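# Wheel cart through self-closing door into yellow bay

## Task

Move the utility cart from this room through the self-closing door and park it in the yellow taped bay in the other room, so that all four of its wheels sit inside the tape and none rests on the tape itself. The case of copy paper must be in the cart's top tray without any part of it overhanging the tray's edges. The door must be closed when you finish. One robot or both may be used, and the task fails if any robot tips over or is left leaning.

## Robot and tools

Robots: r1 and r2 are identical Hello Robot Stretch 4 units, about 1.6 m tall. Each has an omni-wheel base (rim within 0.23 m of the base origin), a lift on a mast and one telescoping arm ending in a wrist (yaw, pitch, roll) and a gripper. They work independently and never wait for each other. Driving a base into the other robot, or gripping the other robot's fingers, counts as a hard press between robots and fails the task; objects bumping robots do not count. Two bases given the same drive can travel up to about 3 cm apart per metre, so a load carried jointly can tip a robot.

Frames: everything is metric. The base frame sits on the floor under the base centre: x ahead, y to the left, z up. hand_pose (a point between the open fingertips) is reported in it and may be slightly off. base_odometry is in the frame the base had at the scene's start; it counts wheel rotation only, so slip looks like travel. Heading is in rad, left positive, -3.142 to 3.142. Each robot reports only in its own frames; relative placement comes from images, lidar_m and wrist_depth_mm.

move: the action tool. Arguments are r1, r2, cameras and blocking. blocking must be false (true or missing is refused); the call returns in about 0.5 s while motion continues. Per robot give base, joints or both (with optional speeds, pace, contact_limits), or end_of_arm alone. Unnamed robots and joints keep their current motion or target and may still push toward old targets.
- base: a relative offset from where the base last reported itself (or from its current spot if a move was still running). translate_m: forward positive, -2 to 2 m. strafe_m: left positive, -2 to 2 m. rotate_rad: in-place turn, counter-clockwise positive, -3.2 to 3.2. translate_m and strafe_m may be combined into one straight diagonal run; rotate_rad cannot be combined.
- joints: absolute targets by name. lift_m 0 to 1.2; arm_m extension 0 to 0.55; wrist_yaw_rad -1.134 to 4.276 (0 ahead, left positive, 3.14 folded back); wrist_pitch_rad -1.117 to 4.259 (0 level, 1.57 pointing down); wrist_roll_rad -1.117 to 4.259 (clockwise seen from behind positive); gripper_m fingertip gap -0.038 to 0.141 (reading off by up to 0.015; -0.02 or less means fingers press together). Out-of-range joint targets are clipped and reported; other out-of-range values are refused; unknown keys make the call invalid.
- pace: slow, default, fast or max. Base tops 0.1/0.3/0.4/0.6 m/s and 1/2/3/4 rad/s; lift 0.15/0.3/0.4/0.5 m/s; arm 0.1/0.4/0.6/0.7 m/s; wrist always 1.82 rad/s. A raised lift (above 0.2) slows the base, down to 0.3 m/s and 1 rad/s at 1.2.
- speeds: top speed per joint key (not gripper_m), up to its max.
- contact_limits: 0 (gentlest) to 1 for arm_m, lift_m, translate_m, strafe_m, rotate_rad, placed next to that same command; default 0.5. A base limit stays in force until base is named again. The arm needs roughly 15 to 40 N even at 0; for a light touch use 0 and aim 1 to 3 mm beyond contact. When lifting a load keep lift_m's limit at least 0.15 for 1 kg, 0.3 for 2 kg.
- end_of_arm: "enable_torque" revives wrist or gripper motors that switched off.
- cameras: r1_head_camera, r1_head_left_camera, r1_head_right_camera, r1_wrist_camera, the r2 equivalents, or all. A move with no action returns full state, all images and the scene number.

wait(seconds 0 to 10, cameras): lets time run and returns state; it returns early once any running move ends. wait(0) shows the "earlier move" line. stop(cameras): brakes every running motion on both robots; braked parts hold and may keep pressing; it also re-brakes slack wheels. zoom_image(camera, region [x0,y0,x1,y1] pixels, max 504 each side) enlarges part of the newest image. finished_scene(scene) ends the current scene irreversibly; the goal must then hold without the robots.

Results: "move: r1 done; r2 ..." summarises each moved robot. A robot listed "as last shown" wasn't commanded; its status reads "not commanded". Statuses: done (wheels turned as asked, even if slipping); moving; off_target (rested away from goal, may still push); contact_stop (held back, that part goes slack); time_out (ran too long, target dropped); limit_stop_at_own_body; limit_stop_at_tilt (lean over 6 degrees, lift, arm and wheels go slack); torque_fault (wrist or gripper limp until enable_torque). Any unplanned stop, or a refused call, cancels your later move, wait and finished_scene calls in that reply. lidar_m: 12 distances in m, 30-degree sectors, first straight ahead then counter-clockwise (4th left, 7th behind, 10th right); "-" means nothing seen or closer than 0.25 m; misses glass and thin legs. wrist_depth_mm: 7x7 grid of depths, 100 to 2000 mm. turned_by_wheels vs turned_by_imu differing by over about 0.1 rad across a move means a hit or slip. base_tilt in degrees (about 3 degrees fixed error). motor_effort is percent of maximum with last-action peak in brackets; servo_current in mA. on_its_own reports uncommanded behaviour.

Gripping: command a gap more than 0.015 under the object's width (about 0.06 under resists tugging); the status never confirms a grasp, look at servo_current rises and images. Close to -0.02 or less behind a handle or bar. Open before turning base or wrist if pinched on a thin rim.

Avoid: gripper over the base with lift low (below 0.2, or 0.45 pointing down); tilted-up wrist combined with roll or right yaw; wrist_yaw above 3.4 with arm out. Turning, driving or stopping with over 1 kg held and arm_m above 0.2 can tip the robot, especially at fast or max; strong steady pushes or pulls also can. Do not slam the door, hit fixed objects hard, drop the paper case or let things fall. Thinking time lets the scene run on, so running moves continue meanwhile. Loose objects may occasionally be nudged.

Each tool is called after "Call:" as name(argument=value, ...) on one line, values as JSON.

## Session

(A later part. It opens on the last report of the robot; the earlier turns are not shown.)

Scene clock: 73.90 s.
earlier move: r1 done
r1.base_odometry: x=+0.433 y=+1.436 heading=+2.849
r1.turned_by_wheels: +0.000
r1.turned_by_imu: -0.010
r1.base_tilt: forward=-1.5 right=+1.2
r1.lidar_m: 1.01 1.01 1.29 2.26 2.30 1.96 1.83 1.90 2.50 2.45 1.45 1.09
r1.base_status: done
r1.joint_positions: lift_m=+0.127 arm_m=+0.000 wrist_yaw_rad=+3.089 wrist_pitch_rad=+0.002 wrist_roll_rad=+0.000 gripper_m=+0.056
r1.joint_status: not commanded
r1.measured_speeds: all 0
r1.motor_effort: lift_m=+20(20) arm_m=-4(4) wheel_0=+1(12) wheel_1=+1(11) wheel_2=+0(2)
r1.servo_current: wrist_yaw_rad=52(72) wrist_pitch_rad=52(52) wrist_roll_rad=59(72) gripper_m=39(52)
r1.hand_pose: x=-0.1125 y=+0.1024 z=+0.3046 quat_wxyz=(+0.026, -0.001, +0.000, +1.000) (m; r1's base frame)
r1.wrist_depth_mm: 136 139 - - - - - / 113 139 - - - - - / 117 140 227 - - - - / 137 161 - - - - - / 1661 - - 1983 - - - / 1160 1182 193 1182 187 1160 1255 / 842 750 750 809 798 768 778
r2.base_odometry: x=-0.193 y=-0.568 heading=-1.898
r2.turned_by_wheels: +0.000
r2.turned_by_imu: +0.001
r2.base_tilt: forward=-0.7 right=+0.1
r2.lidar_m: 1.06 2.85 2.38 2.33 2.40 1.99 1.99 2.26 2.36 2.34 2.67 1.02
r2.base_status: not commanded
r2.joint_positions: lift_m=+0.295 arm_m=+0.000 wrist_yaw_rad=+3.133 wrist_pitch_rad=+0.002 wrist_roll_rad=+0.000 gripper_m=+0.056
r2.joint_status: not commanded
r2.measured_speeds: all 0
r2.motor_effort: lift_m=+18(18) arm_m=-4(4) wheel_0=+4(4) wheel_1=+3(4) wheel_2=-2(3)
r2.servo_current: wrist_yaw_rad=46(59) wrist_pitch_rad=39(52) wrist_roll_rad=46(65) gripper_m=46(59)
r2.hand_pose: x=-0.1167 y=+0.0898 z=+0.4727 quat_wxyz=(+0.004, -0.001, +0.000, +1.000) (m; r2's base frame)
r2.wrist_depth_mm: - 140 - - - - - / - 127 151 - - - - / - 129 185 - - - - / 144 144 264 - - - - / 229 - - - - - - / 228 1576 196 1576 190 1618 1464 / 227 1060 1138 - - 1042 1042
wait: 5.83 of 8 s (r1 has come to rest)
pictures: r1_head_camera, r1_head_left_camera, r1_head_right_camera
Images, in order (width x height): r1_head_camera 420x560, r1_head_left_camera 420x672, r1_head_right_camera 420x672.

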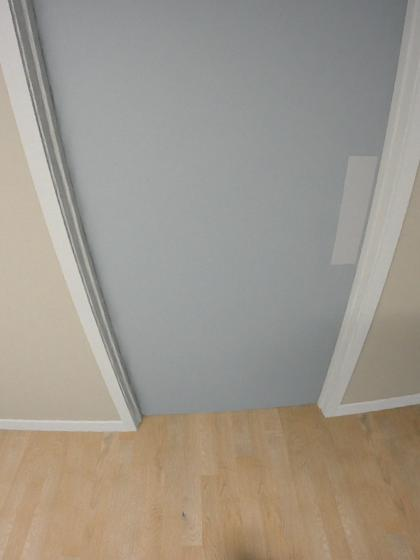

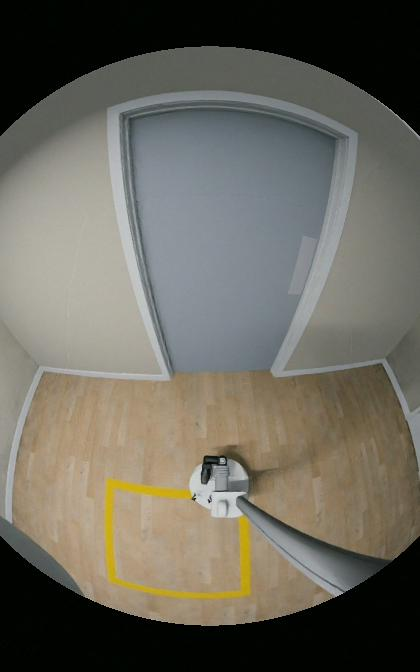

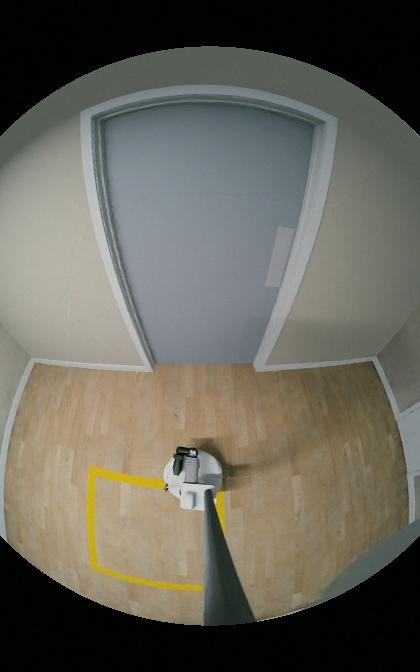

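Call:
move(blocking=false, r1={"base": {"rotate_rad": 0.055}}, r2={"base": {"translate_m": 1.27, "strafe_m": 0.73}})

Call:
wait(seconds=1.0, cameras=[])

Call:
move(blocking=false, r1={"base": {"translate_m": 0.45, "strafe_m": -0.27}})

Call:
wait(seconds=3, cameras=["r1_head_camera","r1_head_left_camera"])

Call:
wait(seconds=4, cameras=["r1_head_camera","r1_head_left_camera","r2_head_left_camera","r2_head_right_camera"])

Scene clock: 242.50 s.
move: r1 moving; r2 moving
r1.base_odometry: x=+0.433 y=+1.436 heading=+2.904
r1.turned_by_wheels: +0.055
r1.turned_by_imu: +0.055
r1.base_tilt: forward=-1.6 right=+1.3
r1.lidar_m: 1.01 1.02 1.32 2.27 2.33 1.92 1.83 1.90 2.55 2.44 1.39 1.07
r1.base_status: rotate_rad moving
r1.joint_positions: lift_m=+0.127 arm_m=+0.000 wrist_yaw_rad=+3.089 wrist_pitch_rad=+0.002 wrist_roll_rad=+0.000 gripper_m=+0.056
r1.joint_status: not commanded
r1.measured_speeds: all 0
r1.motor_effort: lift_m=+20(20) arm_m=-4(4) wheel_0=-2(7) wheel_1=-2(6) wheel_2=-2(5)
r1.servo_current: wrist_yaw_rad=59(59) wrist_pitch_rad=39(46) wrist_roll_rad=65(72) gripper_m=39(46)
r1.hand_pose: x=-0.1125 y=+0.1024 z=+0.3046 quat_wxyz=(+0.026, -0.001, +0.000, +1.000) (m; r1's base frame)
r1.wrist_depth_mm: 136 138 - - - - - / 113 139 - - - - - / 117 140 228 - - - - / 137 161 - - - - - / 1661 - - 1921 - - - / 1182 1205 194 1182 187 1182 1229 / 842 741 759 798 798 768 820
r2.base_odometry: x=-0.186 y=-0.604 heading=-1.897
r2.turned_by_wheels: +0.000
r2.turned_by_imu: +0.001
r2.base_tilt: forward=-0.7 right=+0.1
r2.lidar_m: 1.04 2.82 2.36 2.33 2.43 2.04 2.02 2.29 2.40 2.38 2.68 1.00
r2.base_status: translate_m moving; strafe_m moving
r2.joint_positions: lift_m=+0.295 arm_m=+0.000 wrist_yaw_rad=+3.133 wrist_pitch_rad=+0.002 wrist_roll_rad=+0.000 gripper_m=+0.056
r2.joint_status: not commanded
r2.measured_speeds: translate_m=+0.123 strafe_m=+0.070 rotate_rad=+0.006 lift_m=+0.000 arm_m=+0.000 wrist_yaw_rad=+0.000 wrist_pitch_rad=+0.000 wrist_roll_rad=+0.000
r2.motor_effort: lift_m=+18(18) arm_m=-4(4) wheel_0=+8(8) wheel_1=+11(11) wheel_2=-13(13)
r2.servo_current: wrist_yaw_rad=39(52) wrist_pitch_rad=46(46) wrist_roll_rad=39(52) gripper_m=46(52)
r2.hand_pose: x=-0.1167 y=+0.0898 z=+0.4727 quat_wxyz=(+0.004, -0.001, +0.000, +1.000) (m; r2's base frame)
r2.wrist_depth_mm: - 140 - - - - - / - 124 146 - - - - / - 128 189 - - - - / 144 144 264 - - - - / 227 - - - - - - / 224 1576 196 1576 190 1576 1464 / 223 1060 1138 - - 1042 1060
pictures: none

Scene clock: 242.63 s.
earlier move: r1 done; r2 moving
r1.base_odometry: x=+0.433 y=+1.436 heading=+2.904
r1.turned_by_wheels: +0.000
r1.turned_by_imu: +0.000
r1.base_tilt: forward=-1.6 right=+1.3
r1.lidar_m: 1.00 1.04 1.34 2.26 2.34 1.92 1.82 1.89 2.56 2.43 1.37 1.08
r1.base_status: done
r1.joint_positions: lift_m=+0.127 arm_m=+0.000 wrist_yaw_rad=+3.089 wrist_pitch_rad=+0.002 wrist_roll_rad=+0.000 gripper_m=+0.056
r1.joint_status: not commanded
r1.measured_speeds: all 0
r1.motor_effort: lift_m=+20(20) arm_m=-4(4) wheel_0=-3(7) wheel_1=-1(6) wheel_2=-1(5)
r1.servo_current: wrist_yaw_rad=39(59) wrist_pitch_rad=39(46) wrist_roll_rad=46(72) gripper_m=39(46)
r1.hand_pose: x=-0.1125 y=+0.1024 z=+0.3046 quat_wxyz=(+0.026, -0.001, +0.000, +1.000) (m; r1's base frame)
r1.wrist_depth_mm: 136 138 - - - - - / 113 139 - - - - - / 117 139 228 - - - - / 137 161 - - - - - / 1661 - - 1983 - - - / 1182 1205 194 1182 188 1160 1255 / 854 741 759 788 788 788 820
r2.base_odometry: x=-0.181 y=-0.625 heading=-1.897
r2.turned_by_wheels: +0.000
r2.turned_by_imu: +0.000
r2.base_tilt: forward=-0.7 right=+0.1
r2.lidar_m: 1.03 2.84 2.35 2.32 2.44 2.04 2.03 2.30 2.35 2.40 2.71 0.98
r2.base_status: translate_m moving; strafe_m moving
r2.joint_positions: lift_m=+0.295 arm_m=+0.000 wrist_yaw_rad=+3.133 wrist_pitch_rad=+0.002 wrist_roll_rad=+0.000 gripper_m=+0.056
r2.joint_status: not commanded
r2.measured_speeds: translate_m=+0.155 strafe_m=+0.090 rotate_rad=-0.001 lift_m=+0.000 arm_m=+0.000 wrist_yaw_rad=+0.000 wrist_pitch_rad=+0.000 wrist_roll_rad=+0.000
r2.motor_effort: lift_m=+18(18) arm_m=-4(4) wheel_0=+2(8) wheel_1=+11(11) wheel_2=-12(13)
r2.servo_current: wrist_yaw_rad=65(65) wrist_pitch_rad=39(46) wrist_roll_rad=52(52) gripper_m=46(52)
r2.hand_pose: x=-0.1167 y=+0.0898 z=+0.4727 quat_wxyz=(+0.004, -0.001, +0.000, +1.000) (m; r2's base frame)
r2.wrist_depth_mm: - 140 - - - - - / - 124 146 - - - - / - 128 189 - - - - / 144 143 263 - - - - / 227 - - - - - - / 224 1537 196 1499 190 1618 1464 / 224 1060 1138 - - 1042 1078
wait: 0.13 of 1 s (r1 has come to rest)
pictures: none
No camera images: "cameras" was empty.

Scene clock: 243.13 s.
earlier move: r2 moving
move: r1 moving
r1.base_odometry: x=+0.407 y=+1.461 heading=+2.904
r1.turned_by_wheels: +0.000
r1.turned_by_imu: +0.000
r1.base_tilt: forward=-1.6 right=+1.3
r1.lidar_m: 0.98 1.02 1.28 2.28 2.37 1.95 1.85 1.98 2.52 2.42 1.35 1.03
r1.base_status: translate_m moving; strafe_m moving
r1.joint_positions: lift_m=+0.127 arm_m=+0.000 wrist_yaw_rad=+3.089 wrist_pitch_rad=+0.002 wrist_roll_rad=+0.000 gripper_m=+0.056
r1.joint_status: not commanded
r1.measured_speeds: translate_m=+0.118 strafe_m=-0.072 rotate_rad=+0.001 lift_m=+0.000 arm_m=+0.000 wrist_yaw_rad=+0.000 wrist_pitch_rad=+0.000 wrist_roll_rad=+0.000
r1.motor_effort: lift_m=+20(20) arm_m=-4(4) wheel_0=+8(10) wheel_1=-3(5) wheel_2=-8(10)
r1.servo_current: wrist_yaw_rad=46(52) wrist_pitch_rad=39(46) wrist_roll_rad=39(65) gripper_m=46(46)
r1.hand_pose: x=-0.1125 y=+0.1024 z=+0.3046 quat_wxyz=(+0.026, -0.001, +0.000, +1.000) (m; r1's base frame)
r1.wrist_depth_mm: 136 138 - - - - - / 113 139 - - - - - / 117 140 228 - - - - / 137 162 - - - - - / 1661 - 1661 - - - - / 1160 1182 193 1205 187 1160 1255 / 842 741 759 798 798 778 809
r2.base_odometry: x=-0.157 y=-0.749 heading=-1.897
r2.turned_by_wheels: +0.000
r2.turned_by_imu: +0.000
r2.base_tilt: forward=-0.7 right=+0.1
r2.lidar_m: 0.95 2.74 2.28 2.24 2.56 2.15 2.14 2.41 2.48 2.48 2.78 0.92
r2.base_status: translate_m moving; strafe_m moving
r2.joint_positions: lift_m=+0.295 arm_m=+0.000 wrist_yaw_rad=+3.133 wrist_pitch_rad=+0.002 wrist_roll_rad=+0.000 gripper_m=+0.056
r2.joint_status: not commanded
r2.measured_speeds: translate_m=+0.262 strafe_m=+0.150 rotate_rad=+0.000 lift_m=+0.000 arm_m=+0.000 wrist_yaw_rad=+0.000 wrist_pitch_rad=+0.000 wrist_roll_rad=+0.000
r2.motor_effort: lift_m=+18(18) arm_m=-4(4) wheel_0=+5(8) wheel_1=+10(12) wheel_2=-9(13)
r2.servo_current: wrist_yaw_rad=46(65) wrist_pitch_rad=46(46) wrist_roll_rad=52(52) gripper_m=46(52)
r2.hand_pose: x=-0.1167 y=+0.0898 z=+0.4727 quat_wxyz=(+0.004, -0.001, +0.000, +1.000) (m; r2's base frame)
r2.wrist_depth_mm: - 140 - - - - - / - 123 145 - - - - / - 128 187 - - - - / 144 143 294 - - - - / 226 - - - - - - / 225 1576 195 1537 190 1661 1464 / 223 1078 1138 - - 1042 1060
pictures: none

Scene clock: 245.73 s.
earlier move: r1 done; r2 moving
r1.base_odometry: x=+0.059 y=+1.805 heading=+2.904
r1.turned_by_wheels: +0.000
r1.turned_by_imu: -0.001
r1.base_tilt: forward=-1.6 right=+1.3
r1.lidar_m: 0.56 0.61 0.81 1.90 2.62 2.37 2.27 2.39 2.30 2.16 0.73 0.58
r1.base_status: done
r1.joint_positions: lift_m=+0.127 arm_m=+0.000 wrist_yaw_rad=+3.089 wrist_pitch_rad=+0.002 wrist_roll_rad=+0.000 gripper_m=+0.056
r1.joint_status: not commanded
r1.measured_speeds: all 0
r1.motor_effort: lift_m=+20(20) arm_m=-4(4) wheel_0=+1(13) wheel_1=-3(5) wheel_2=+2(10)
r1.servo_current: wrist_yaw_rad=39(65) wrist_pitch_rad=39(52) wrist_roll_rad=39(72) gripper_m=39(52)
r1.hand_pose: x=-0.1125 y=+0.1024 z=+0.3046 quat_wxyz=(+0.026, -0.001, +0.000, +1.000) (m; r1's base frame)
r1.wrist_depth_mm: 137 138 - - - - - / 113 139 - - - - - / 118 140 273 - - - - / 137 162 - - - - - / 1863 - - - - - - / 1182 1182 194 1182 187 1182 1138 / 842 759 759 153 798 759 809
r2.base_odometry: x=-0.005 y=-1.515 heading=-1.897
r2.turned_by_wheels: +0.000
r2.turned_by_imu: +0.002
r2.base_tilt: forward=-0.7 right=+0.1
r2.lidar_m: 3.08 2.09 1.76 1.75 2.00 2.73 2.70 3.07 3.00 0.78 0.57 0.84
r2.base_status: translate_m moving; strafe_m moving
r2.joint_positions: lift_m=+0.295 arm_m=+0.000 wrist_yaw_rad=+3.133 wrist_pitch_rad=+0.002 wrist_roll_rad=+0.000 gripper_m=+0.056
r2.joint_status: not commanded
r2.measured_speeds: translate_m=+0.260 strafe_m=+0.150 rotate_rad=+0.001 lift_m=+0.000 arm_m=+0.000 wrist_yaw_rad=+0.000 wrist_pitch_rad=+0.000 wrist_roll_rad=+0.000
r2.motor_effort: lift_m=+18(18) arm_m=-4(4) wheel_0=+5(9) wheel_1=+8(12) wheel_2=-8(13)
r2.servo_current: wrist_yaw_rad=39(65) wrist_pitch_rad=39(46) wrist_roll_rad=52(59) gripper_m=46(59)
r2.hand_pose: x=-0.1167 y=+0.0898 z=+0.4727 quat_wxyz=(+0.004, -0.001, +0.000, +1.000) (m; r2's base frame)
r2.wrist_depth_mm: - 140 - - - - - / - 124 145 - - - - / - 128 187 - - - - / 144 143 294 - - - - / 226 - - - - - - / 224 1576 196 1537 190 1618 1464 / 222 1060 1138 - - 1042 1078
wait: 2.60 of 3 s (r1 has come to rest)
pictures: r1_head_camera, r1_head_left_camera
Images, in order (width x height): r1_head_camera 420x560, r1_head_left_camera 420x672.

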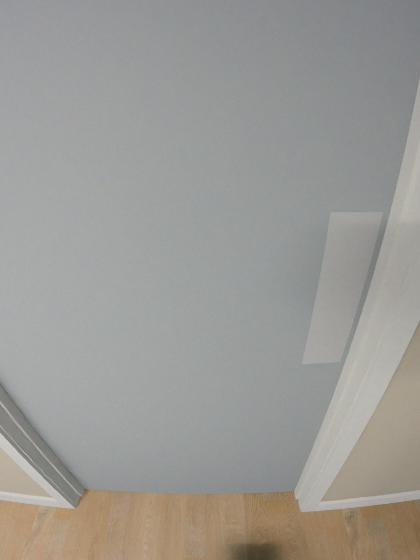

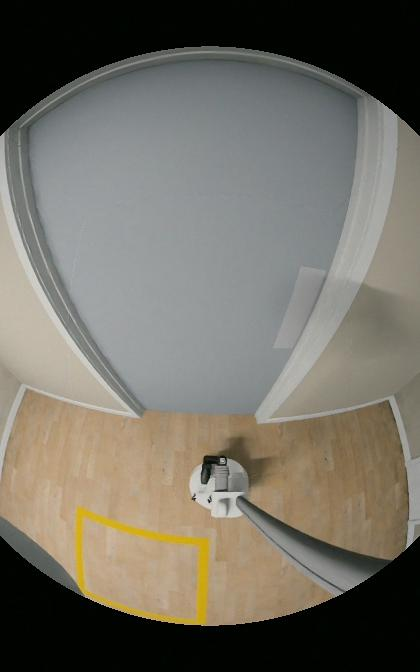

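Scene clock: 248.20 s.
earlier move: r2 done
r1.base_odometry: x=+0.059 y=+1.805 heading=+2.904
r1.turned_by_wheels: +0.000
r1.turned_by_imu: +0.000
r1.base_tilt: forward=-1.6 right=+1.3
r1.lidar_m: 0.57 0.60 0.81 1.86 2.61 2.40 2.27 2.37 2.28 2.13 0.73 0.59
r1.base_status: done
r1.joint_positions: lift_m=+0.127 arm_m=+0.000 wrist_yaw_rad=+3.089 wrist_pitch_rad=+0.002 wrist_roll_rad=+0.000 gripper_m=+0.056
r1.joint_status: not commanded
r1.measured_speeds: all 0
r1.motor_effort: lift_m=+20(20) arm_m=-4(4) wheel_0=+0(13) wheel_1=-3(5) wheel_2=+2(10)
r1.servo_current: wrist_yaw_rad=52(65) wrist_pitch_rad=39(52) wrist_roll_rad=59(78) gripper_m=39(52)
r1.hand_pose: x=-0.1125 y=+0.1024 z=+0.3046 quat_wxyz=(+0.026, -0.001, +0.000, +1.000) (m; r1's base frame)
r1.wrist_depth_mm: 136 138 - - - - - / 113 139 - - - - - / 117 140 273 - - - - / 137 162 - - - - - / 1983 - - - - - - / 1182 1205 193 1182 187 1182 1138 / 854 741 741 154 788 778 820
r2.base_odometry: x=+0.091 y=-2.005 heading=-1.897
r2.turned_by_wheels: +0.000
r2.turned_by_imu: +0.002
r2.base_tilt: forward=-0.7 right=+0.1
r2.lidar_m: 2.69 1.71 1.42 1.43 1.61 2.66 3.07 3.48 3.34 0.71 0.91 2.70
r2.base_status: done
r2.joint_positions: lift_m=+0.295 arm_m=+0.000 wrist_yaw_rad=+3.133 wrist_pitch_rad=+0.002 wrist_roll_rad=+0.000 gripper_m=+0.056
r2.joint_status: not commanded
r2.measured_speeds: all 0
r2.motor_effort: lift_m=+18(18) arm_m=-4(4) wheel_0=+5(10) wheel_1=+1(12) wheel_2=-2(13)
r2.servo_current: wrist_yaw_rad=52(65) wrist_pitch_rad=33(46) wrist_roll_rad=59(59) gripper_m=52(59)
r2.hand_pose: x=-0.1167 y=+0.0898 z=+0.4727 quat_wxyz=(+0.004, -0.001, +0.000, +1.000) (m; r2's base frame)
r2.wrist_depth_mm: - 141 - - - - - / - 126 151 - - - - / - 130 185 - - - - / 144 143 264 - - - - / 229 - - - - - - / 227 1618 196 1576 190 1576 1430 / 225 1060 1118 - - 1042 1060
wait: 2.47 of 4 s (r2 has come to rest)
pictures: r1_head_camera, r1_head_left_camera, r2_head_left_camera, r2_head_right_camera
Images, in order (width x height): r1_head_camera 420x560, r1_head_left_camera 420x672, r2_head_left_camera 420x672, r2_head_right_camera 420x672.

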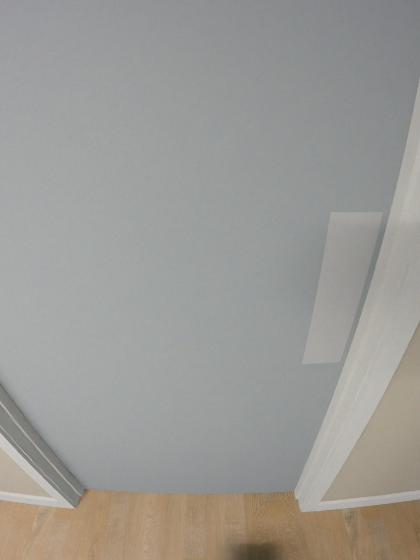

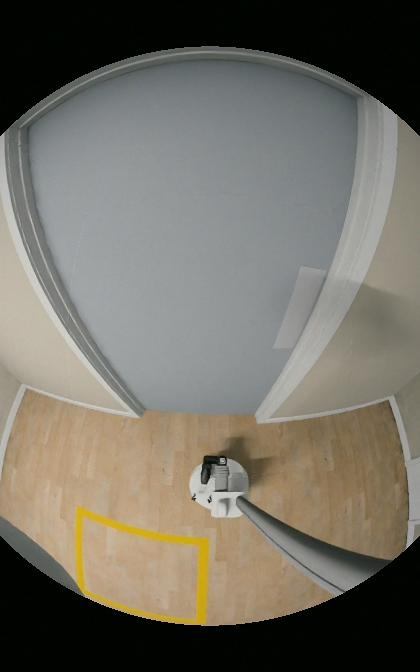

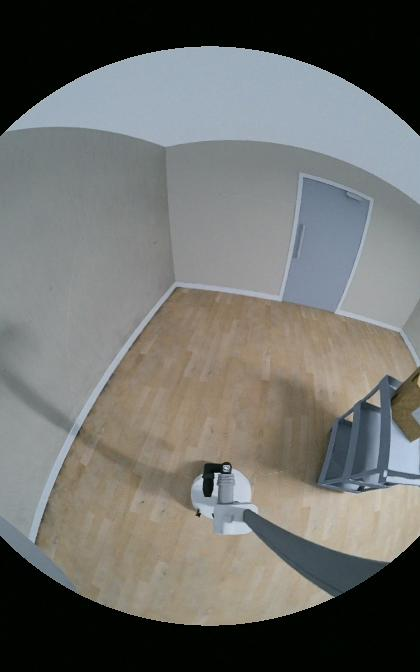

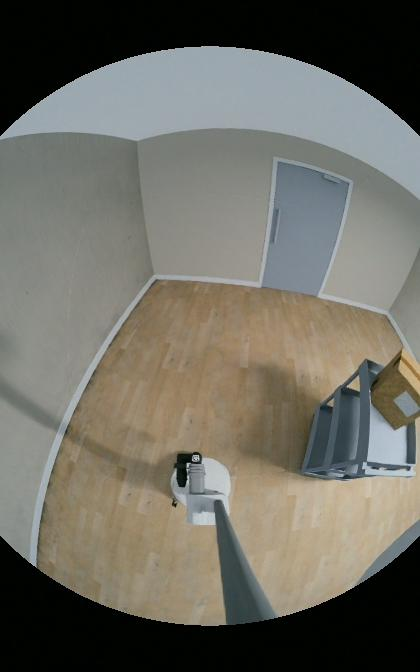

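Call:
move(blocking=false, r1={"base": {"translate_m": 0.42}, "pace": "slow", "contact_limits": {"translate_m": 0.6}}, r2={"base": {"translate_m": 1.1, "strafe_m": -0.6}})

Call:
wait(seconds=10, cameras=["r1_head_camera","r1_head_left_camera","r2_head_left_camera","r2_head_right_camera"])

Scene clock: 257.23 s.
move: r1 moving; r2 moving
r1.base_odometry: x=+0.047 y=+1.808 heading=+2.904
r1.turned_by_wheels: +0.000
r1.turned_by_imu: +0.000
r1.base_tilt: forward=-1.6 right=+1.3
r1.lidar_m: 0.56 0.59 0.82 1.87 2.63 2.39 2.29 2.42 2.30 2.12 0.73 0.59
r1.base_status: translate_m moving
r1.joint_positions: lift_m=+0.127 arm_m=+0.000 wrist_yaw_rad=+3.089 wrist_pitch_rad=+0.002 wrist_roll_rad=+0.000 gripper_m=+0.056
r1.joint_status: not commanded
r1.measured_speeds: translate_m=+0.049 strafe_m=+0.000 rotate_rad=+0.002 lift_m=+0.000 arm_m=+0.000 wrist_yaw_rad=+0.000 wrist_pitch_rad=+0.000 wrist_roll_rad=+0.000
r1.motor_effort: lift_m=+20(20) arm_m=-4(4) wheel_0=+5(8) wheel_1=+4(6) wheel_2=-6(7)
r1.servo_current: wrist_yaw_rad=59(65) wrist_pitch_rad=46(46) wrist_roll_rad=46(65) gripper_m=46(46)
r1.contact_limits: translate_m 0.6
r1.hand_pose: x=-0.1125 y=+0.1024 z=+0.3046 quat_wxyz=(+0.026, -0.001, +0.000, +1.000) (m; r1's base frame)
r1.wrist_depth_mm: 137 139 - - - - - / 113 139 - - - - - / 118 140 273 - - - - / 137 161 - - - - - / 1921 - - - - - - / 1160 1182 194 1205 188 1182 1138 / 854 750 750 153 798 778 809
r2.base_odometry: x=+0.065 y=-2.029 heading=-1.897
r2.turned_by_wheels: +0.000
r2.turned_by_imu: +0.001
r2.base_tilt: forward=-0.7 right=+0.1
r2.lidar_m: 2.68 1.75 1.43 1.42 1.60 2.68 3.11 3.50 1.06 0.67 0.93 2.67
r2.base_status: translate_m moving; strafe_m moving
r2.joint_positions: lift_m=+0.295 arm_m=+0.000 wrist_yaw_rad=+3.133 wrist_pitch_rad=+0.002 wrist_roll_rad=+0.000 gripper_m=+0.056
r2.joint_status: not commanded
r2.measured_speeds: translate_m=+0.122 strafe_m=-0.066 rotate_rad=-0.001 lift_m=+0.000 arm_m=+0.000 wrist_yaw_rad=+0.000 wrist_pitch_rad=+0.000 wrist_roll_rad=+0.000
r2.motor_effort: lift_m=+18(18) arm_m=-4(4) wheel_0=+10(11) wheel_1=+3(3) wheel_2=-13(13)
r2.servo_current: wrist_yaw_rad=39(65) wrist_pitch_rad=39(46) wrist_roll_rad=39(52) gripper_m=52(52)
r2.hand_pose: x=-0.1167 y=+0.0898 z=+0.4727 quat_wxyz=(+0.004, -0.001, +0.000, +1.000) (m; r2's base frame)
r2.wrist_depth_mm: - 141 - - - - - / - 127 151 - - - - / - 130 185 - - - - / 144 144 264 - - - - / 230 - - - - - - / 228 1576 196 1537 190 1618 1499 / 226 1060 1138 - - 1042 1060
pictures: none

Scene clock: 262.23 s.
earlier move: r1 done; r2 moving
r1.base_odometry: x=-0.349 y=+1.903 heading=+2.905
r1.turned_by_wheels: +0.001
r1.turned_by_imu: +0.001
r1.base_tilt: forward=-1.6 right=+1.3
r1.lidar_m: - 0.25 0.25 0.66 2.64 2.82 2.71 2.82 2.29 0.45 0.30 0.25
r1.base_status: done
r1.joint_positions: lift_m=+0.127 arm_m=+0.000 wrist_yaw_rad=+3.089 wrist_pitch_rad=+0.002 wrist_roll_rad=+0.000 gripper_m=+0.056
r1.joint_status: not commanded
r1.measured_speeds: all 0
r1.motor_effort: lift_m=+20(20) arm_m=-4(4) wheel_0=+16(18) wheel_1=+9(11) wheel_2=-13(16)
r1.servo_current: wrist_yaw_rad=52(72) wrist_pitch_rad=39(52) wrist_roll_rad=46(72) gripper_m=39(52)
r1.contact_limits: translate_m 0.6
r1.hand_pose: x=-0.1125 y=+0.1024 z=+0.3046 quat_wxyz=(+0.026, -0.001, +0.000, +1.000) (m; r1's base frame)
r1.wrist_depth_mm: 136 138 - - - - - / 110 138 - - - - - / 114 138 255 - - - - / 136 150 - - - - - / 1921 - - - - - - / 1182 1229 193 1182 187 1281 1042 / 854 750 759 809 788 778 809
r2.base_odometry: x=-0.830 y=-2.854 heading=-1.897
r2.turned_by_wheels: +0.000
r2.turned_by_imu: +0.002
r2.base_tilt: forward=-0.7 right=+0.1
r2.lidar_m: 1.50 1.73 1.75 1.77 1.97 3.28 0.97 0.71 1.12 2.97 1.84 1.44
r2.base_status: translate_m moving; strafe_m moving
r2.joint_positions: lift_m=+0.295 arm_m=+0.000 wrist_yaw_rad=+3.133 wrist_pitch_rad=+0.002 wrist_roll_rad=+0.000 gripper_m=+0.056
r2.joint_status: not commanded
r2.measured_speeds: all 0
r2.motor_effort: lift_m=+18(18) arm_m=-4(4) wheel_0=+0(13) wheel_1=+4(7) wheel_2=-3(15)
r2.servo_current: wrist_yaw_rad=52(65) wrist_pitch_rad=39(46) wrist_roll_rad=39(65) gripper_m=52(52)
r2.hand_pose: x=-0.1167 y=+0.0898 z=+0.4727 quat_wxyz=(+0.004, -0.001, +0.000, +1.000) (m; r2's base frame)
r2.wrist_depth_mm: - 140 - - - - - / - 126 151 - - - - / - 129 185 - - - - / 144 143 260 - - - - / 229 - - - - - - / 220 - 193 1537 190 1576 1464 / 225 147 1118 - - 1025 1078
wait: 5.00 of 10 s (r1 has come to rest)
pictures: r1_head_camera, r1_head_left_camera, r2_head_left_camera, r2_head_right_camera
Images, in order (width x height): r1_head_camera 420x560, r1_head_left_camera 420x672, r2_head_left_camera 420x672, r2_head_right_camera 420x672.

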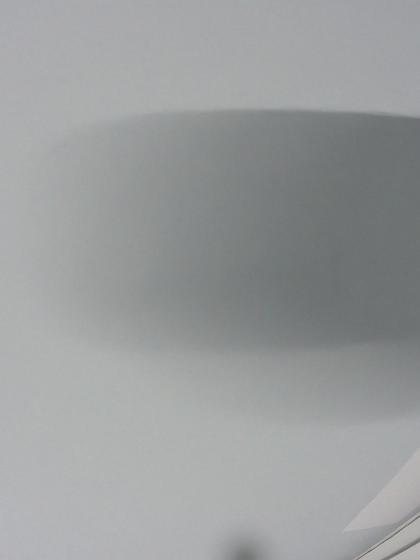

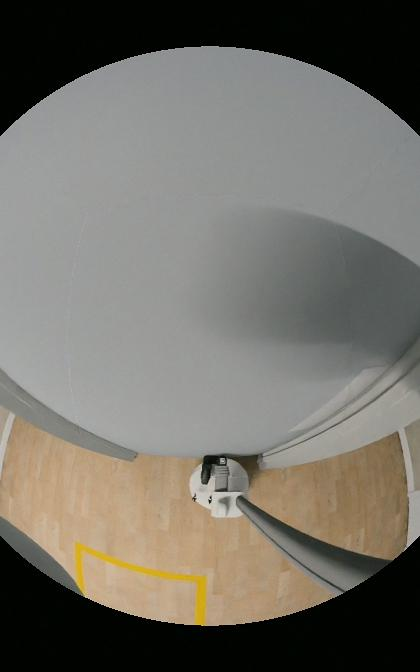

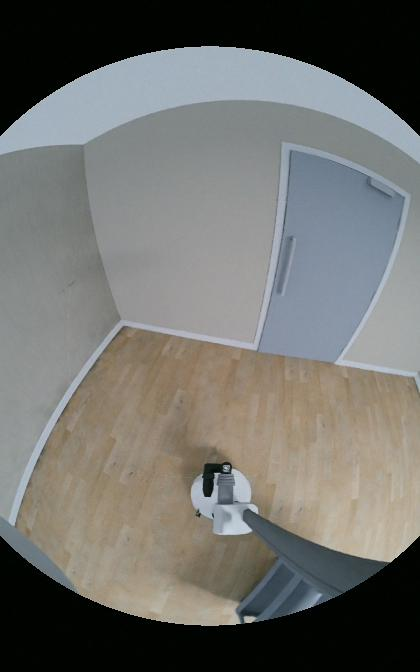

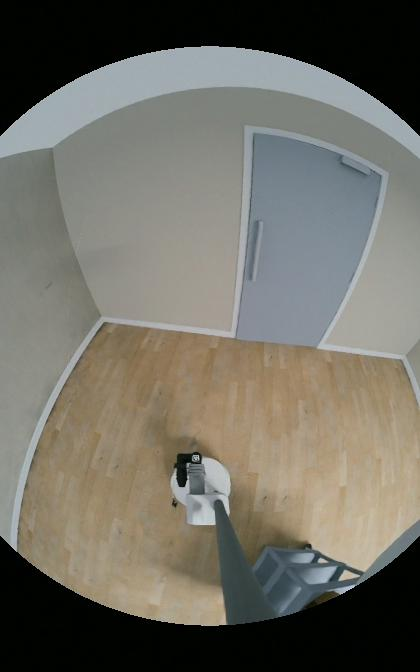

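Call:
move(blocking=false, r1={"base": {"translate_m": 0.44}, "pace": "slow", "contact_limits": {"translate_m": 0.8}}, r2={"base": {"rotate_rad": 2.775}})

Call:
wait(seconds=5, cameras=["r1_head_left_camera","r2_head_camera","r2_head_left_camera","r2_head_right_camera"])

Call:
wait(seconds=5, cameras=["r1_head_left_camera","r1_head_right_camera","r2_head_camera","r2_head_left_camera"])

Scene clock: 285.07 s.
earlier move: r2 done
move: r1 moving; r2 moving
r1.base_odometry: x=-0.361 y=+1.906 heading=+2.906
r1.turned_by_wheels: +0.001
r1.turned_by_imu: +0.001
r1.base_tilt: forward=-1.6 right=+1.3
r1.lidar_m: - 0.25 0.27 0.65 2.63 2.82 2.72 2.82 2.29 0.36 0.30 0.25
r1.base_status: translate_m moving
r1.joint_positions: lift_m=+0.127 arm_m=+0.000 wrist_yaw_rad=+3.089 wrist_pitch_rad=+0.002 wrist_roll_rad=+0.000 gripper_m=+0.056
r1.joint_status: not commanded
r1.measured_speeds: translate_m=+0.050 strafe_m=+0.000 rotate_rad=+0.002 lift_m=+0.000 arm_m=+0.000 wrist_yaw_rad=+0.000 wrist_pitch_rad=+0.000 wrist_roll_rad=+0.000
r1.motor_effort: lift_m=+20(20) arm_m=-4(4) wheel_0=+19(20) wheel_1=+12(13) wheel_2=-18(20)
r1.servo_current: wrist_yaw_rad=46(65) wrist_pitch_rad=39(46) wrist_roll_rad=52(65) gripper_m=46(46)
r1.contact_limits: translate_m 0.8
r1.hand_pose: x=-0.1125 y=+0.1024 z=+0.3046 quat_wxyz=(+0.026, -0.001, +0.000, +1.000) (m; r1's base frame)
r1.wrist_depth_mm: 136 138 - - - - - / 110 138 - - - - - / 114 139 255 - - - - / 136 150 - - - - - / 1921 - - - - - - / 1205 1205 194 1205 188 1308 1042 / 842 759 750 798 798 778 820
r2.base_odometry: x=-0.830 y=-2.854 heading=-1.646
r2.turned_by_wheels: +0.251
r2.turned_by_imu: +0.245
r2.base_tilt: forward=-0.7 right=+0.1
r2.lidar_m: 1.55 1.90 1.74 1.81 2.39 4.28 0.78 0.70 2.98 2.35 1.59 1.40
r2.base_status: rotate_rad moving
r2.joint_positions: lift_m=+0.295 arm_m=+0.000 wrist_yaw_rad=+3.133 wrist_pitch_rad=+0.002 wrist_roll_rad=+0.000 gripper_m=+0.056
r2.joint_status: not commanded
r2.measured_speeds: translate_m=-0.002 strafe_m=+0.000 rotate_rad=+0.978 lift_m=+0.000 arm_m=+0.000 wrist_yaw_rad=+0.000 wrist_pitch_rad=+0.000 wrist_roll_rad=+0.000
r2.motor_effort: lift_m=+18(18) arm_m=-4(4) wheel_0=-9(9) wheel_1=-9(9) wheel_2=-12(12)
r2.servo_current: wrist_yaw_rad=46(59) wrist_pitch_rad=39(46) wrist_roll_rad=39(59) gripper_m=46(52)
r2.hand_pose: x=-0.1167 y=+0.0898 z=+0.4727 quat_wxyz=(+0.004, -0.001, +0.000, +1.000) (m; r2's base frame)
r2.wrist_depth_mm: - 141 - - - - - / - 126 151 - - - - / - 129 185 - - - - / 144 143 236 - - - - / 229 - - - - - - / 228 917 190 1308 190 1618 1430 / 226 976 1042 - - 1042 1060
pictures: none

Scene clock: 287.27 s.
earlier move: r1 moving; r2 done
r1.base_odometry: x=-0.563 y=+1.955 heading=+2.906
r1.turned_by_wheels: +0.000
r1.turned_by_imu: +0.001
r1.base_tilt: forward=-1.7 right=+1.2
r1.lidar_m: 0.25 0.25 0.25 0.35 2.65 3.04 2.95 3.05 0.32 0.28 2.25 0.27
r1.base_status: translate_m moving
r1.joint_positions: lift_m=+0.127 arm_m=+0.000 wrist_yaw_rad=+3.100 wrist_pitch_rad=+0.002 wrist_roll_rad=+0.000 gripper_m=+0.056
r1.joint_status: not commanded
r1.measured_speeds: translate_m=+0.100 strafe_m=+0.000 rotate_rad=-0.002 lift_m=+0.000 arm_m=+0.000 wrist_yaw_rad=+0.000 wrist_pitch_rad=+0.000 wrist_roll_rad=+0.000
r1.motor_effort: lift_m=+20(20) arm_m=+9(9) wheel_0=+12(20) wheel_1=+13(17) wheel_2=-13(20)
r1.servo_current: wrist_yaw_rad=65(85) wrist_pitch_rad=46(52) wrist_roll_rad=59(65) gripper_m=39(46)
r1.contact_limits: translate_m 0.8
r1.hand_pose: x=-0.1141 y=+0.0992 z=+0.3046 quat_wxyz=(+0.021, -0.001, +0.000, +1.000) (m; r1's base frame)
r1.wrist_depth_mm: - 136 - - - - - / - 136 219 - - - - / 105 136 181 - - - - / 123 137 274 - - - - / 1756 - - - - - - / 1205 1205 194 1229 187 1205 1118 / 854 750 759 809 798 778 831
r2.base_odometry: x=-0.830 y=-2.854 heading=+0.877
r2.turned_by_wheels: +2.523
r2.turned_by_imu: +2.456
r2.base_tilt: forward=-0.7 right=+0.1
r2.lidar_m: 4.23 0.86 0.73 2.97 2.70 1.52 1.18 1.54 1.89 1.76 1.76 2.20
r2.base_status: done
r2.joint_positions: lift_m=+0.295 arm_m=+0.000 wrist_yaw_rad=+3.133 wrist_pitch_rad=+0.002 wrist_roll_rad=+0.000 gripper_m=+0.056
r2.joint_status: not commanded
r2.measured_speeds: all 0
r2.motor_effort: lift_m=+18(18) arm_m=-4(4) wheel_0=-2(13) wheel_1=-2(11) wheel_2=-4(13)
r2.servo_current: wrist_yaw_rad=46(59) wrist_pitch_rad=39(46) wrist_roll_rad=46(65) gripper_m=46(52)
r2.hand_pose: x=-0.1167 y=+0.0898 z=+0.4727 quat_wxyz=(+0.004, -0.001, +0.000, +1.000) (m; r2's base frame)
r2.wrist_depth_mm: - 140 - - - - - / - 126 142 - - - - / - 130 185 - - - - / 144 143 225 1308 - - - / 220 - - - - - - / 220 1430 195 171 190 1499 1464 / 226 1078 1138 - - 1042 1078
wait: 2.20 of 5 s (r2 has come to rest)
pictures: r1_head_left_camera, r2_head_camera, r2_head_left_camera, r2_head_right_camera
Images, in order (width x height): r1_head_left_camera 420x672, r2_head_camera 420x560, r2_head_left_camera 420x672, r2_head_right_camera 420x672.

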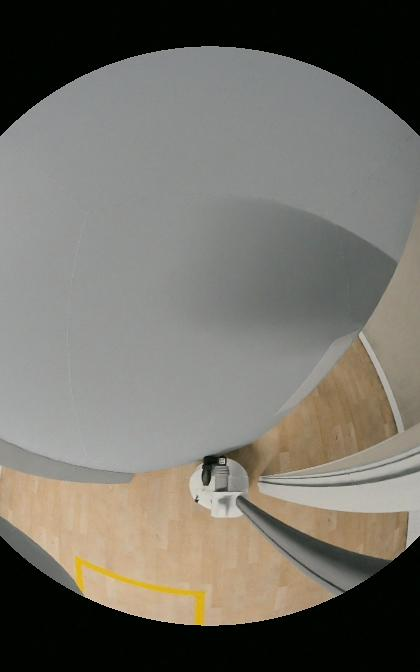

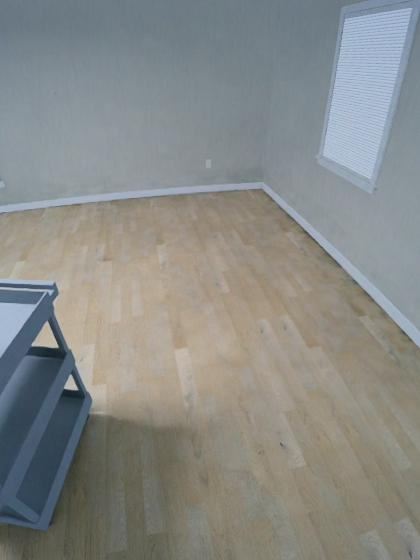

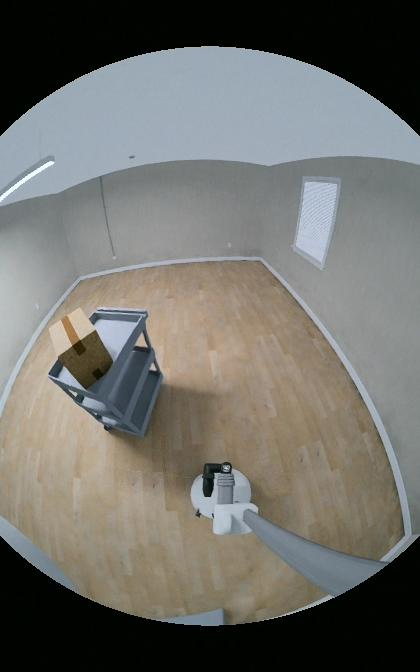

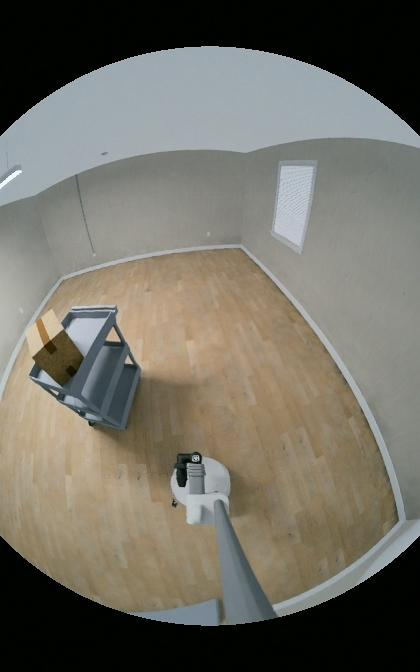

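Scene clock: 290.23 s.
earlier move: r1 done
r1.base_odometry: x=-0.776 y=+2.006 heading=+2.905
r1.turned_by_wheels: -0.001
r1.turned_by_imu: -0.001
r1.base_tilt: forward=-1.6 right=+1.3
r1.lidar_m: 0.25 0.25 0.25 0.25 0.57 3.27 3.19 0.45 0.37 0.77 2.27 0.35
r1.base_status: done
r1.joint_positions: lift_m=+0.127 arm_m=+0.000 wrist_yaw_rad=+3.100 wrist_pitch_rad=+0.002 wrist_roll_rad=+0.000 gripper_m=+0.056
r1.joint_status: not commanded
r1.measured_speeds: all 0
r1.motor_effort: lift_m=+20(20) arm_m=+9(9) wheel_0=+5(20) wheel_1=+9(17) wheel_2=-11(20)
r1.servo_current: wrist_yaw_rad=65(91) wrist_pitch_rad=33(52) wrist_roll_rad=59(72) gripper_m=46(46)
r1.contact_limits: translate_m 0.8
r1.hand_pose: x=-0.1141 y=+0.0992 z=+0.3046 quat_wxyz=(+0.021, -0.001, +0.000, +1.000) (m; r1's base frame)
r1.wrist_depth_mm: - 136 - - - - - / - 136 221 - - - - / 107 137 182 - - - - / 124 137 279 - - - - / 1708 - - - - - - / 1205 1205 194 1205 187 1182 1160 / 831 759 759 820 809 778 809
r2.base_odometry: x=-0.830 y=-2.854 heading=+0.877
r2.turned_by_wheels: +0.000
r2.turned_by_imu: +0.000
r2.base_tilt: forward=-0.6 right=+0.1
r2.lidar_m: 4.23 0.87 0.70 2.99 2.69 1.22 0.96 1.55 1.88 1.77 1.80 2.19
r2.base_status: done
r2.joint_positions: lift_m=+0.295 arm_m=+0.000 wrist_yaw_rad=+3.133 wrist_pitch_rad=+0.002 wrist_roll_rad=+0.000 gripper_m=+0.056
r2.joint_status: not commanded
r2.measured_speeds: all 0
r2.motor_effort: lift_m=+18(18) arm_m=-4(5) wheel_0=-2(13) wheel_1=-3(11) wheel_2=-4(13)
r2.servo_current: wrist_yaw_rad=46(65) wrist_pitch_rad=39(46) wrist_roll_rad=52(65) gripper_m=46(59)
r2.hand_pose: x=-0.1167 y=+0.0898 z=+0.4727 quat_wxyz=(+0.004, -0.001, +0.000, +1.000) (m; r2's base frame)
r2.wrist_depth_mm: - 141 - - - - - / - 126 141 - - - - / - 129 185 1537 - - - / 144 143 226 - - - - / 219 - - 1537 - - - / 220 1430 195 1308 189 1499 1397 / 226 1042 1138 - - 1042 1042
wait: 2.97 of 5 s (r1 has come to rest)
pictures: r1_head_left_camera, r1_head_right_camera, r2_head_camera, r2_head_left_camera
Images, in order (width x height): r1_head_left_camera 420x672, r1_head_right_camera 420x672, r2_head_camera 420x560, r2_head_left_camera 420x672.

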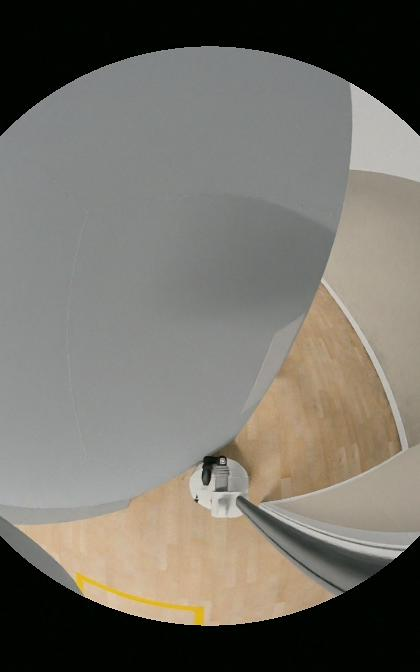

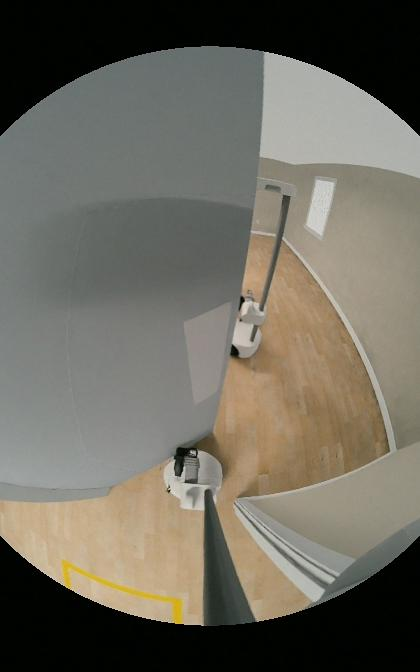

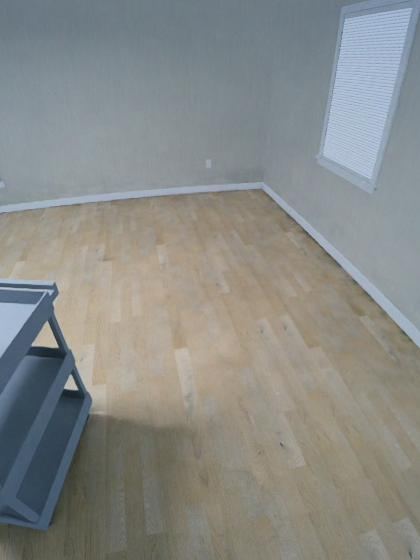

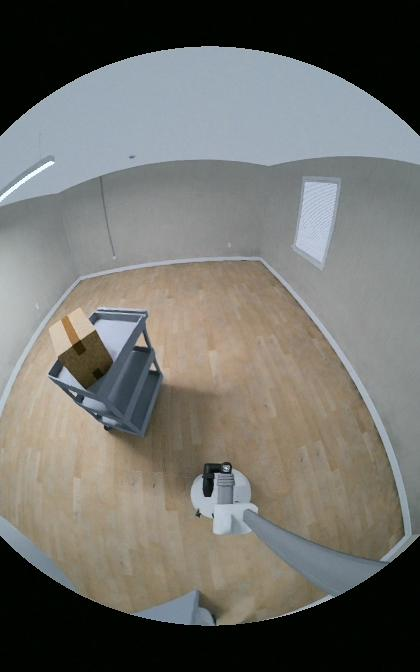

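Call:
move(blocking=false, r1={"base": {"translate_m": 0.48, "strafe_m": 0.58}, "pace": "slow", "contact_limits": {"translate_m": 0.8, "strafe_m": 0.8}}, r2={"base": {"translate_m": -0.12, "strafe_m": 0.76}, "joints": {"lift_m": 0.95}})

Call:
wait(seconds=5, cameras=["r1_head_left_camera","r1_head_right_camera","r2_head_camera"])

Call:
wait(seconds=6, cameras=["r1_head_left_camera","r1_head_right_camera","r2_head_camera","r2_head_left_camera","r2_head_right_camera"])

r1: "contact_limits": translate_m and strafe_m are given together and make one move, which takes one limit: state it under one of them only
Scene clock: 320.57 s.
r1.base_odometry: x=-0.776 y=+2.006 heading=+2.905
r1.turned_by_wheels: +0.000
r1.turned_by_imu: +0.000
r1.base_tilt: forward=-1.6 right=+1.3
r1.lidar_m: 0.25 0.25 0.25 0.25 0.55 3.27 3.17 0.48 0.36 0.78 2.22 0.34
r1.base_status: done
r1.joint_positions: lift_m=+0.127 arm_m=+0.000 wrist_yaw_rad=+3.100 wrist_pitch_rad=+0.002 wrist_roll_rad=+0.000 gripper_m=+0.056
r1.joint_status: not commanded
r1.measured_speeds: all 0
r1.motor_effort: lift_m=+20(20) arm_m=+9(9) wheel_0=+5(20) wheel_1=+9(17) wheel_2=-11(20)
r1.servo_current: wrist_yaw_rad=65(91) wrist_pitch_rad=46(52) wrist_roll_rad=65(72) gripper_m=39(46)
r1.contact_limits: translate_m 0.8
r1.hand_pose: x=-0.1141 y=+0.0992 z=+0.3046 quat_wxyz=(+0.021, -0.001, +0.000, +1.000) (m; r1's base frame)
r1.wrist_depth_mm: - 136 - - - - - / - 136 221 - - - - / 107 136 182 - - - - / 124 137 281 - - - - / 1708 - - - - - - / 1182 1182 194 1229 188 1160 1138 / 854 741 759 809 798 788 820
r2.base_odometry: x=-0.830 y=-2.854 heading=+0.877
r2.turned_by_wheels: +0.000
r2.turned_by_imu: +0.000
r2.base_tilt: forward=-0.7 right=+0.0
r2.lidar_m: 4.25 0.84 0.72 2.95 2.71 1.21 0.96 1.54 1.88 1.78 1.77 2.19
r2.base_status: done
r2.joint_positions: lift_m=+0.295 arm_m=+0.000 wrist_yaw_rad=+3.133 wrist_pitch_rad=+0.002 wrist_roll_rad=+0.000 gripper_m=+0.056
r2.joint_status: not commanded
r2.measured_speeds: all 0
r2.motor_effort: lift_m=+18(18) arm_m=-4(5) wheel_0=-2(13) wheel_1=-2(11) wheel_2=-4(13)
r2.servo_current: wrist_yaw_rad=46(65) wrist_pitch_rad=39(46) wrist_roll_rad=46(65) gripper_m=46(59)
r2.hand_pose: x=-0.1167 y=+0.0898 z=+0.4727 quat_wxyz=(+0.004, -0.001, +0.000, +1.000) (m; r2's base frame)
r2.wrist_depth_mm: - 140 - - - - - / - 126 142 - - - - / - 129 185 1537 - - - / 144 143 226 - - - - / 220 - - 1499 - - - / 219 1430 195 1336 189 1537 1430 / 227 1060 1138 - - 1042 1060
pictures: none

not run: a call was refused earlier in this reply.

not run: a call was refused earlier in this reply.


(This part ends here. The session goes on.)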